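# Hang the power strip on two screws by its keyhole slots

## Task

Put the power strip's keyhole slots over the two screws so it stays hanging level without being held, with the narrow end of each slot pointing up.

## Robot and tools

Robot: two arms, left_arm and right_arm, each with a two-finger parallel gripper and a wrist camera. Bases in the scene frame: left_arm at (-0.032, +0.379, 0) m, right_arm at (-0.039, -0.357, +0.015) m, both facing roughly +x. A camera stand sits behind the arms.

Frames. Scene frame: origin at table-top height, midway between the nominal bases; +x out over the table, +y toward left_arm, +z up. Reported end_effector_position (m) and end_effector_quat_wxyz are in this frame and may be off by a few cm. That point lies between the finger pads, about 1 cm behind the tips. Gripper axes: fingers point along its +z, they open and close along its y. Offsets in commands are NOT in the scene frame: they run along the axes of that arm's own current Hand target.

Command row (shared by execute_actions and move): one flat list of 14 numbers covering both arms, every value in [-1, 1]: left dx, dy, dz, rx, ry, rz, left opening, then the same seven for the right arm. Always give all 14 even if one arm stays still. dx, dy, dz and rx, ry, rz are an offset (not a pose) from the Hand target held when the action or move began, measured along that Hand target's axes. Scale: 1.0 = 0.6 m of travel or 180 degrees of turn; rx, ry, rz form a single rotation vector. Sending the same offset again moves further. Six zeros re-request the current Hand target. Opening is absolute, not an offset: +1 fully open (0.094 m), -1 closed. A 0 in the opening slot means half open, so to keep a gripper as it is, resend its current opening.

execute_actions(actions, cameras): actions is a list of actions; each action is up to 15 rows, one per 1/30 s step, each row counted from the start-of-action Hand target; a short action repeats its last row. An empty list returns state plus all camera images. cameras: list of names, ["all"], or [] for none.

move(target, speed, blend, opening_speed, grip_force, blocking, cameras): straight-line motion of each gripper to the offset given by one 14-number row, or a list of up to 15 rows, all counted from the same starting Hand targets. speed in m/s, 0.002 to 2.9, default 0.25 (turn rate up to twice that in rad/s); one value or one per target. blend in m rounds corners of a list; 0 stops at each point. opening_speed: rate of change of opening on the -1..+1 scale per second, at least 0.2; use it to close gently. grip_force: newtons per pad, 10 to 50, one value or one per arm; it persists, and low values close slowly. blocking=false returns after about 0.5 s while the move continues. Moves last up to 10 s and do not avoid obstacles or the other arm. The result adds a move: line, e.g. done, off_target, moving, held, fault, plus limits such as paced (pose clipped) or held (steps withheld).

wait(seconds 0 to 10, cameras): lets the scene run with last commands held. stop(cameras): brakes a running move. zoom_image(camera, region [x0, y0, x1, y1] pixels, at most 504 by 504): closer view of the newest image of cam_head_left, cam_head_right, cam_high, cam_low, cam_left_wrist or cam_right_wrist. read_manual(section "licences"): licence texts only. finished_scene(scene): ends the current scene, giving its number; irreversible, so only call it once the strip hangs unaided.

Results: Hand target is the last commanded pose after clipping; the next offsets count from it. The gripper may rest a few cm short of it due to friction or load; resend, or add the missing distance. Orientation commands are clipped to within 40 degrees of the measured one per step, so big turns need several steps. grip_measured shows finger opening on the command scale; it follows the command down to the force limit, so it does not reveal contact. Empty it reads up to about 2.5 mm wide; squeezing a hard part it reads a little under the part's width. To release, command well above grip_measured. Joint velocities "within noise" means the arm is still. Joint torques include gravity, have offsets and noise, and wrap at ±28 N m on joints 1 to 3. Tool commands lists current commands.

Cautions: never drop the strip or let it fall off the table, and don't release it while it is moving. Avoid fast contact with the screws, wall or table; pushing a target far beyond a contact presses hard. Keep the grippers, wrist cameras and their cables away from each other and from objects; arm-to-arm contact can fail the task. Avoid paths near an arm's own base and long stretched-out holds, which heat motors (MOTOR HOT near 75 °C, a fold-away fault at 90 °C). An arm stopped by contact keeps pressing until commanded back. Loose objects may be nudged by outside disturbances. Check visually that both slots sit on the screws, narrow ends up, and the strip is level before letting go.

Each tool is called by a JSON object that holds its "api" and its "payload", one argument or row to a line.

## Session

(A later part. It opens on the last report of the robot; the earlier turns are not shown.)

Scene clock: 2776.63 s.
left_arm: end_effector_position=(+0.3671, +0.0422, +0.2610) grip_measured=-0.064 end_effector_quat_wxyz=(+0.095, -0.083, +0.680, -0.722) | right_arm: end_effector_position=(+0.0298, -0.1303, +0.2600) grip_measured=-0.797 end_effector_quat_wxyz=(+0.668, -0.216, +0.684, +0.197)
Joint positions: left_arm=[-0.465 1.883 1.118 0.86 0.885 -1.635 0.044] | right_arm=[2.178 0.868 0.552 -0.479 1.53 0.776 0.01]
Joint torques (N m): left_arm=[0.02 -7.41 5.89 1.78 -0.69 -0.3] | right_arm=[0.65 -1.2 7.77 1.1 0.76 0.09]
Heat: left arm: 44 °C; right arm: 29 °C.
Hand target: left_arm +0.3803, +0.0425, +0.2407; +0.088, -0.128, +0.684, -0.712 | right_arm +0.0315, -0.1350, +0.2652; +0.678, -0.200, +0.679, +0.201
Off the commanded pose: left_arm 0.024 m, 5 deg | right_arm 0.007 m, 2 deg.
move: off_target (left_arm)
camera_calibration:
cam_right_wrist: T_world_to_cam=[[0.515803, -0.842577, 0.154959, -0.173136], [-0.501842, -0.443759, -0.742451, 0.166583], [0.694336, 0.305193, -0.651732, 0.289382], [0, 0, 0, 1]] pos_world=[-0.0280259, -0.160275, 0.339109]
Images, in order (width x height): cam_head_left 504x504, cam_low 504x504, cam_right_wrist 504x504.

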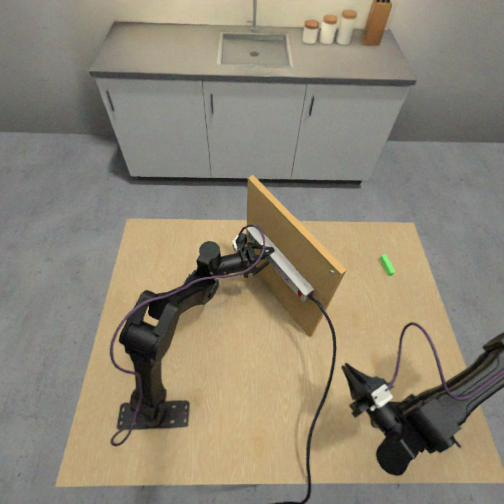

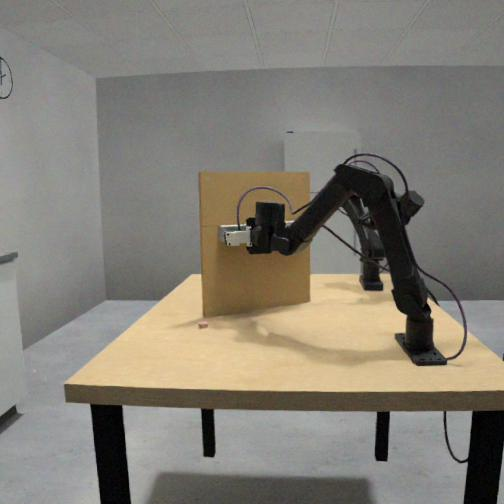

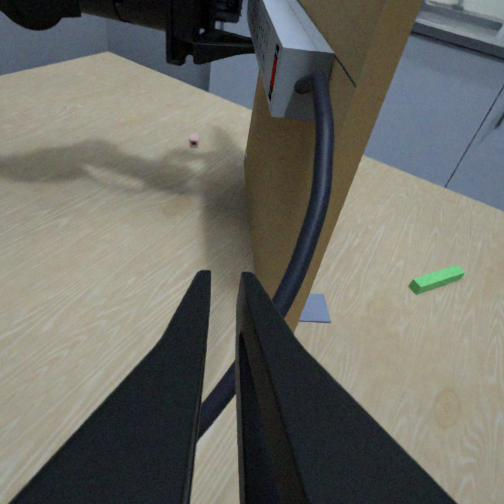

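{"api": "move", "payload": {
  "target": [0,0.014,-0.002,0,0,0,-0.3,0,0,0,0,0,0,-0.8],
  "speed": 0.03,
  "cameras": ["cam_head_left","cam_low","cam_right_wrist"]
}}

{"api": "zoom_image", "payload": {
  "camera": "cam_right_wrist",
  "region": [200, 0, 350, 130]
}}

{"api": "zoom_image", "payload": {
  "camera": "cam_low",
  "region": [195, 195, 265, 265]
}}

Scene clock: 2782.93 s.
left_arm: end_effector_position=(+0.3674, +0.0430, +0.2601) grip_measured=-0.064 end_effector_quat_wxyz=(+0.101, -0.081, +0.676, -0.726) | right_arm: end_effector_position=(+0.0298, -0.1303, +0.2600) grip_measured=-0.797 end_effector_quat_wxyz=(+0.668, -0.216, +0.684, +0.197)
Joint positions: left_arm=[-0.465 1.89 1.106 0.9 0.878 -1.641 0.044] | right_arm=[2.178 0.868 0.552 -0.479 1.53 0.776 0.01]
Joint torques (N m): left_arm=[-0.03 -6.65 5.29 1.72 -0.56 -0.27] | right_arm=[0.65 -1.2 7.76 1.1 0.76 0.09]
Heat: left arm: 43 °C; right arm: 29 °C.
Hand target: left_arm +0.3795, +0.0432, +0.2322; +0.088, -0.128, +0.684, -0.712 | right_arm +0.0315, -0.1350, +0.2652; +0.678, -0.200, +0.679, +0.201
Off the commanded pose: left_arm 0.030 m, 6 deg | right_arm 0.007 m, 2 deg.
move: off_target (left_arm)
camera_calibration:
cam_right_wrist: T_world_to_cam=[[0.515803, -0.842577, 0.154959, -0.173136], [-0.501842, -0.443759, -0.742451, 0.166583], [0.694336, 0.305193, -0.651732, 0.289382], [0, 0, 0, 1]] pos_world=[-0.0280259, -0.160275, 0.339109]
Images, in order (width x height): cam_head_left 504x504, cam_low 504x504, cam_right_wrist 504x504.

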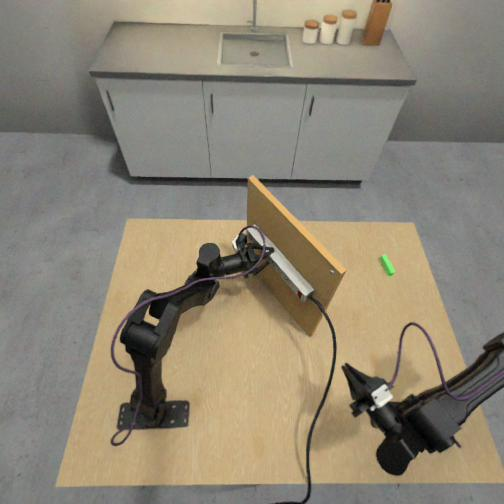

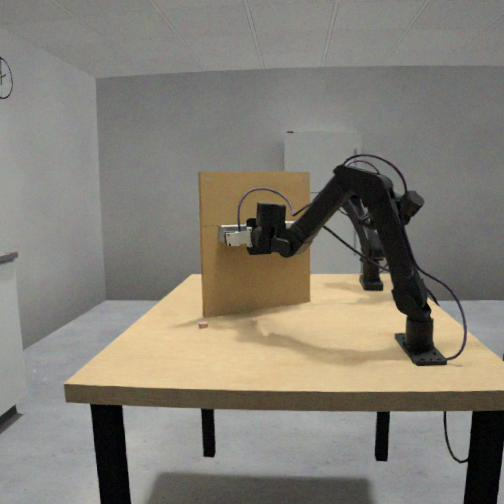

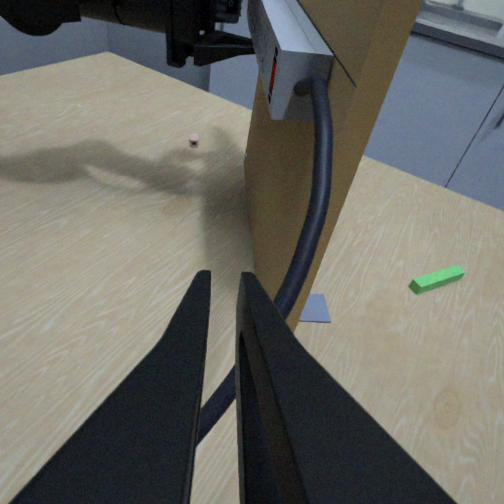

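Scaled by 3.360 from the camera's 504x504 image, which has a finer 720x720 frame.

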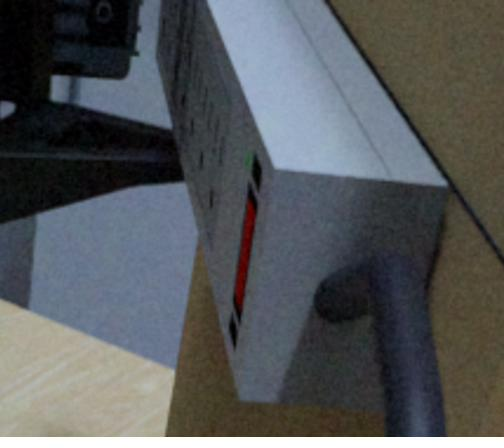

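Scaled by 7.200 from the camera's 504x504 image, which has a finer 720x720 frame.

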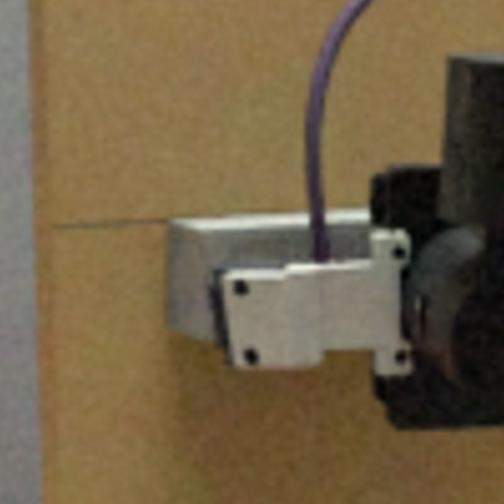

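{"api": "move", "payload": {
  "target": [0,-0.05,0,0,0,0.01,-0.3,0,0,0,0,0,0,-0.8],
  "speed": 0.03
}}

{"api": "move", "payload": {
  "target": [0,0,0,0,0,0,0.5,0,0,0,0,0,0,-0.8],
  "opening_speed": 0.3,
  "cameras": ["cam_head_left","cam_low","cam_right_wrist"]
}}

{"api": "zoom_image", "payload": {
  "camera": "cam_right_wrist",
  "region": [200, 0, 350, 130]
}}

{"api": "zoom_image", "payload": {
  "camera": "cam_low",
  "region": [195, 195, 265, 265]
}}

{"api": "zoom_image", "payload": {
  "camera": "cam_head_left",
  "region": [230, 200, 330, 300]
}}

Scene clock: 2793.43 s.
left_arm: end_effector_position=(+0.3664, +0.0412, +0.2601) grip_measured=-0.064 end_effector_quat_wxyz=(+0.094, -0.077, +0.682, -0.721) | right_arm: end_effector_position=(+0.0298, -0.1303, +0.2600) grip_measured=-0.797 end_effector_quat_wxyz=(+0.668, -0.216, +0.684, +0.197)
Joint positions: left_arm=[-0.465 1.888 1.123 0.857 0.895 -1.626 0.044] | right_arm=[2.178 0.868 0.552 -0.479 1.53 0.776 0.01]
Joint torques (N m): left_arm=[0.49 -10.96 9.1 1.18 -0.7 -0.16] | right_arm=[0.64 -1.18 7.76 1.1 0.76 0.09]
Heat: left arm: 43 °C; right arm: 29 °C.
Hand target: left_arm +0.3810, +0.0447, +0.2622; +0.100, -0.117, +0.686, -0.711 | right_arm +0.0315, -0.1350, +0.2652; +0.678, -0.200, +0.679, +0.201
Off the commanded pose: left_arm 0.015 m, 5 deg | right_arm 0.007 m, 2 deg.
move: off_target (left_arm)

Scene clock: 2796.30 s.
left_arm: end_effector_position=(+0.3772, +0.0427, +0.2508) grip_measured=+0.498 end_effector_quat_wxyz=(+0.090, -0.117, +0.691, -0.708) | right_arm: end_effector_position=(+0.0298, -0.1303, +0.2600) grip_measured=-0.797 end_effector_quat_wxyz=(+0.668, -0.216, +0.684, +0.197)
Joint positions: left_arm=[-0.465 1.887 1.135 0.779 0.844 -1.632 0.07] | right_arm=[2.178 0.868 0.552 -0.479 1.53 0.776 0.01]
Joint torques (N m): left_arm=[0.4 -11 8.51 1.88 -0.05 -0.02] | right_arm=[0.65 -1.2 7.76 1.1 0.76 0.09]
Heat: left arm: 43 °C; right arm: 29 °C.
Hand target: left_arm +0.3810, +0.0447, +0.2621; +0.100, -0.117, +0.686, -0.711 | right_arm +0.0315, -0.1350, +0.2652; +0.678, -0.200, +0.679, +0.201
Off the commanded pose: left_arm 0.012 m, 1 deg | right_arm 0.007 m, 2 deg.
move: off_target (left_arm)
camera_calibration:
cam_right_wrist: T_world_to_cam=[[0.515803, -0.842577, 0.154959, -0.173136], [-0.501842, -0.443759, -0.742451, 0.166583], [0.694336, 0.305193, -0.651732, 0.289382], [0, 0, 0, 1]] pos_world=[-0.0280259, -0.160275, 0.339109]
Images, in order (width x height): cam_head_left 504x504, cam_low 504x504, cam_right_wrist 504x504.

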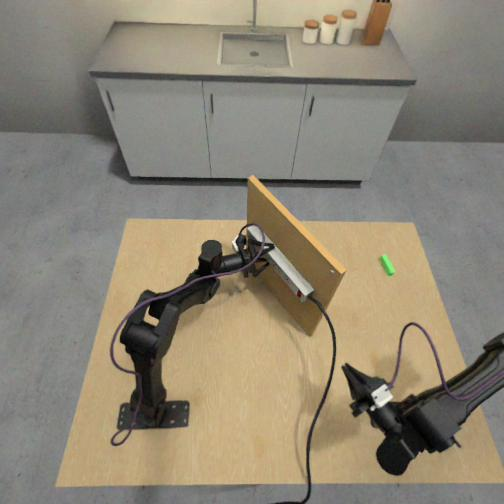

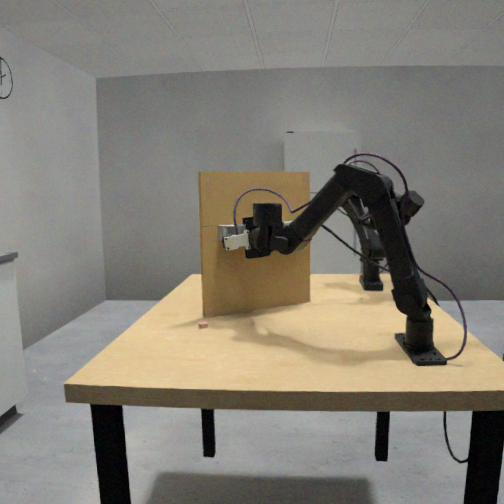

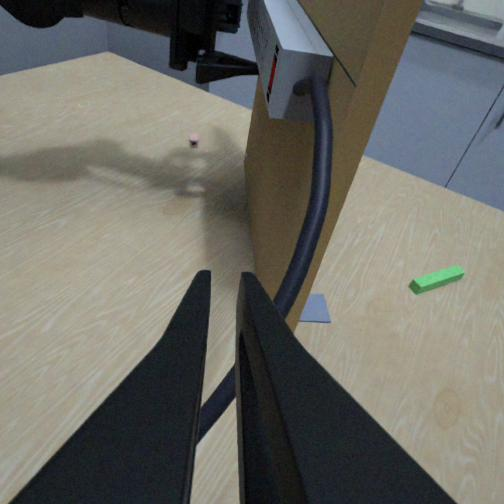

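Scaled by 3.360 from the camera's 504x504 image, which has a finer 720x720 frame.

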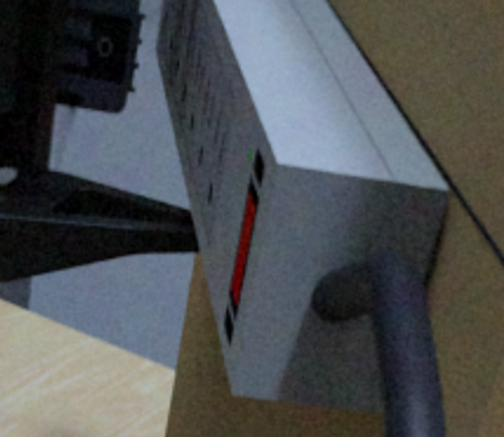

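Scaled by 7.200 from the camera's 504x504 image, which has a finer 720x720 frame.

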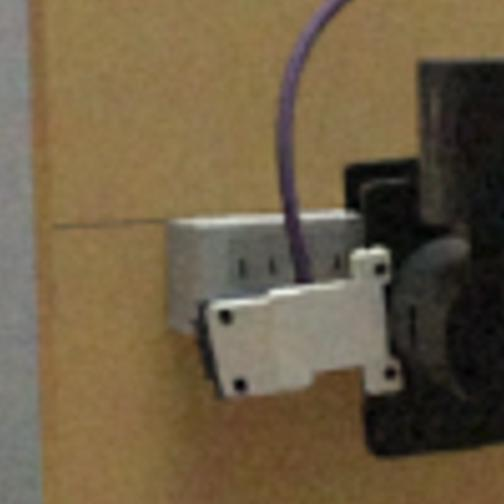

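Scaled by 5.040 from the camera's 504x504 image, which has a finer 720x720 frame.

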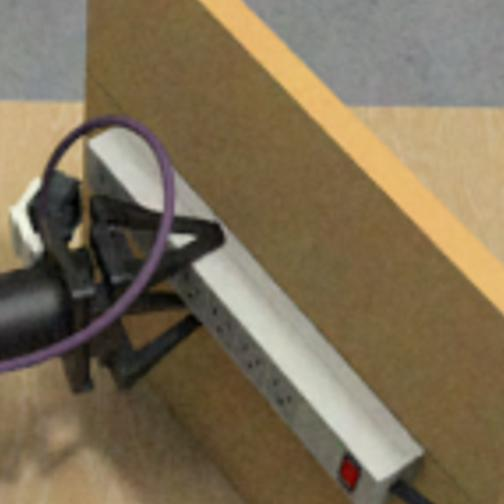

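{"api": "move", "payload": {
  "target": [0,-0.01,0,0,0,0,0.95,0,0,0,0,0,0,-0.8],
  "opening_speed": 0.4,
  "speed": 0.05
}}

{"api": "move", "payload": {
  "target": [0,-0.008,-0.15,0,0,0,0.95,0,0,0,0,0,0,-0.8],
  "speed": 0.06,
  "cameras": ["cam_head_left","cam_low","cam_right_wrist"]
}}

{"api": "zoom_image", "payload": {
  "camera": "cam_low",
  "region": [195, 195, 315, 265]
}}

Scene clock: 2806.10 s.
left_arm: end_effector_position=(+0.3780, +0.0424, +0.2491) grip_measured=+0.948 end_effector_quat_wxyz=(+0.085, -0.122, +0.694, -0.704) | right_arm: end_effector_position=(+0.0298, -0.1303, +0.2600) grip_measured=-0.797 end_effector_quat_wxyz=(+0.668, -0.216, +0.684, +0.197)
Joint positions: left_arm=[-0.465 1.887 1.141 0.757 0.844 -1.633 0.092] | right_arm=[2.178 0.868 0.552 -0.479 1.53 0.776 0.01]
Joint torques (N m): left_arm=[0.25 -12.04 9.13 1.93 -0.09 -0.04] | right_arm=[0.65 -1.2 7.76 1.1 0.76 0.09]
Heat: left arm: 42 °C; right arm: 29 °C.
Hand target: left_arm +0.3811, +0.0449, +0.2682; +0.100, -0.117, +0.686, -0.711 | right_arm +0.0315, -0.1350, +0.2652; +0.678, -0.200, +0.679, +0.201
Off the commanded pose: left_arm 0.019 m, 2 deg | right_arm 0.007 m, 2 deg.
move: off_target (left_arm)

Scene clock: 2808.20 s.
left_arm: end_effector_position=(+0.3617, +0.1284, +0.2579) grip_measured=+0.948 end_effector_quat_wxyz=(+0.093, -0.131, +0.690, -0.705) | right_arm: end_effector_position=(+0.0298, -0.1303, +0.2600) grip_measured=-0.797 end_effector_quat_wxyz=(+0.668, -0.216, +0.684, +0.197)
Joint positions: left_arm=[-0.266 1.712 0.949 0.787 1.018 -1.649 0.092] | right_arm=[2.178 0.868 0.552 -0.479 1.53 0.776 0.01]
Joint torques (N m): left_arm=[0.61 -11.55 5.89 2 0.19 -0.07] | right_arm=[0.64 -1.18 7.77 1.1 0.76 0.09]
Heat: left arm: 42 °C; right arm: 29 °C.
Hand target: left_arm +0.3539, +0.1308, +0.2701; +0.099, -0.117, +0.686, -0.711 | right_arm +0.0315, -0.1350, +0.2652; +0.678, -0.200, +0.679, +0.201
Off the commanded pose: left_arm 0.015 m, 2 deg | right_arm 0.007 m, 2 deg.
move: off_target (left_arm)
camera_calibration:
cam_right_wrist: T_world_to_cam=[[0.515803, -0.842577, 0.154959, -0.173136], [-0.501842, -0.443759, -0.742451, 0.166583], [0.694336, 0.305193, -0.651732, 0.289382], [0, 0, 0, 1]] pos_world=[-0.0280259, -0.160275, 0.339109]
Images, in order (width x height): cam_head_left 504x504, cam_low 504x504, cam_right_wrist 504x504.

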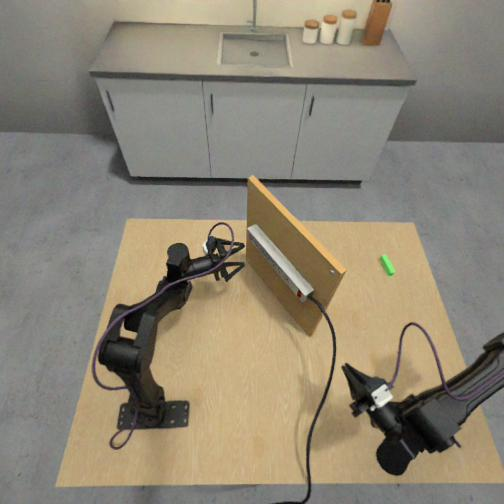

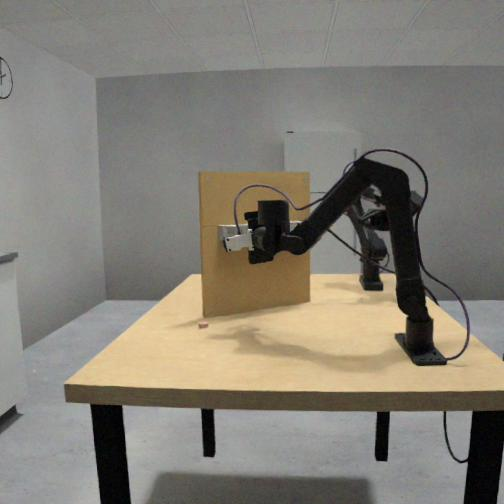

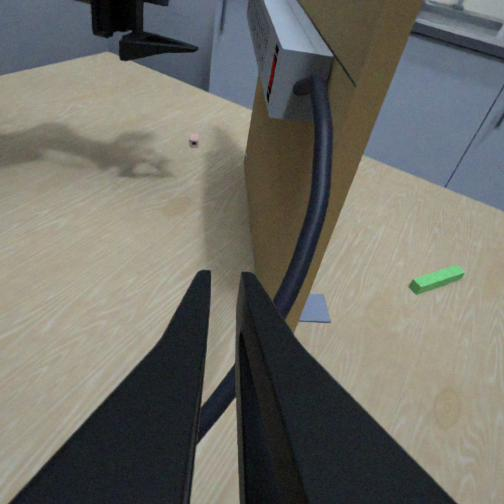

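Scaled by 4.200 from the camera's 504x504 image, which has a finer 720x720 frame.

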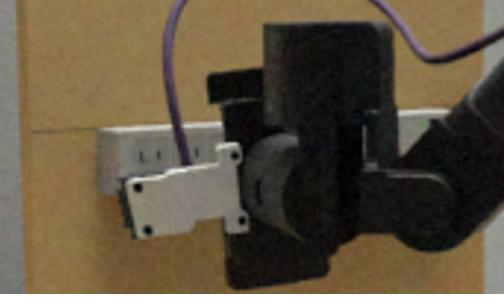

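{"api": "finished_scene", "payload": {
  "scene": 2
}}

The scene is finished: the task was done.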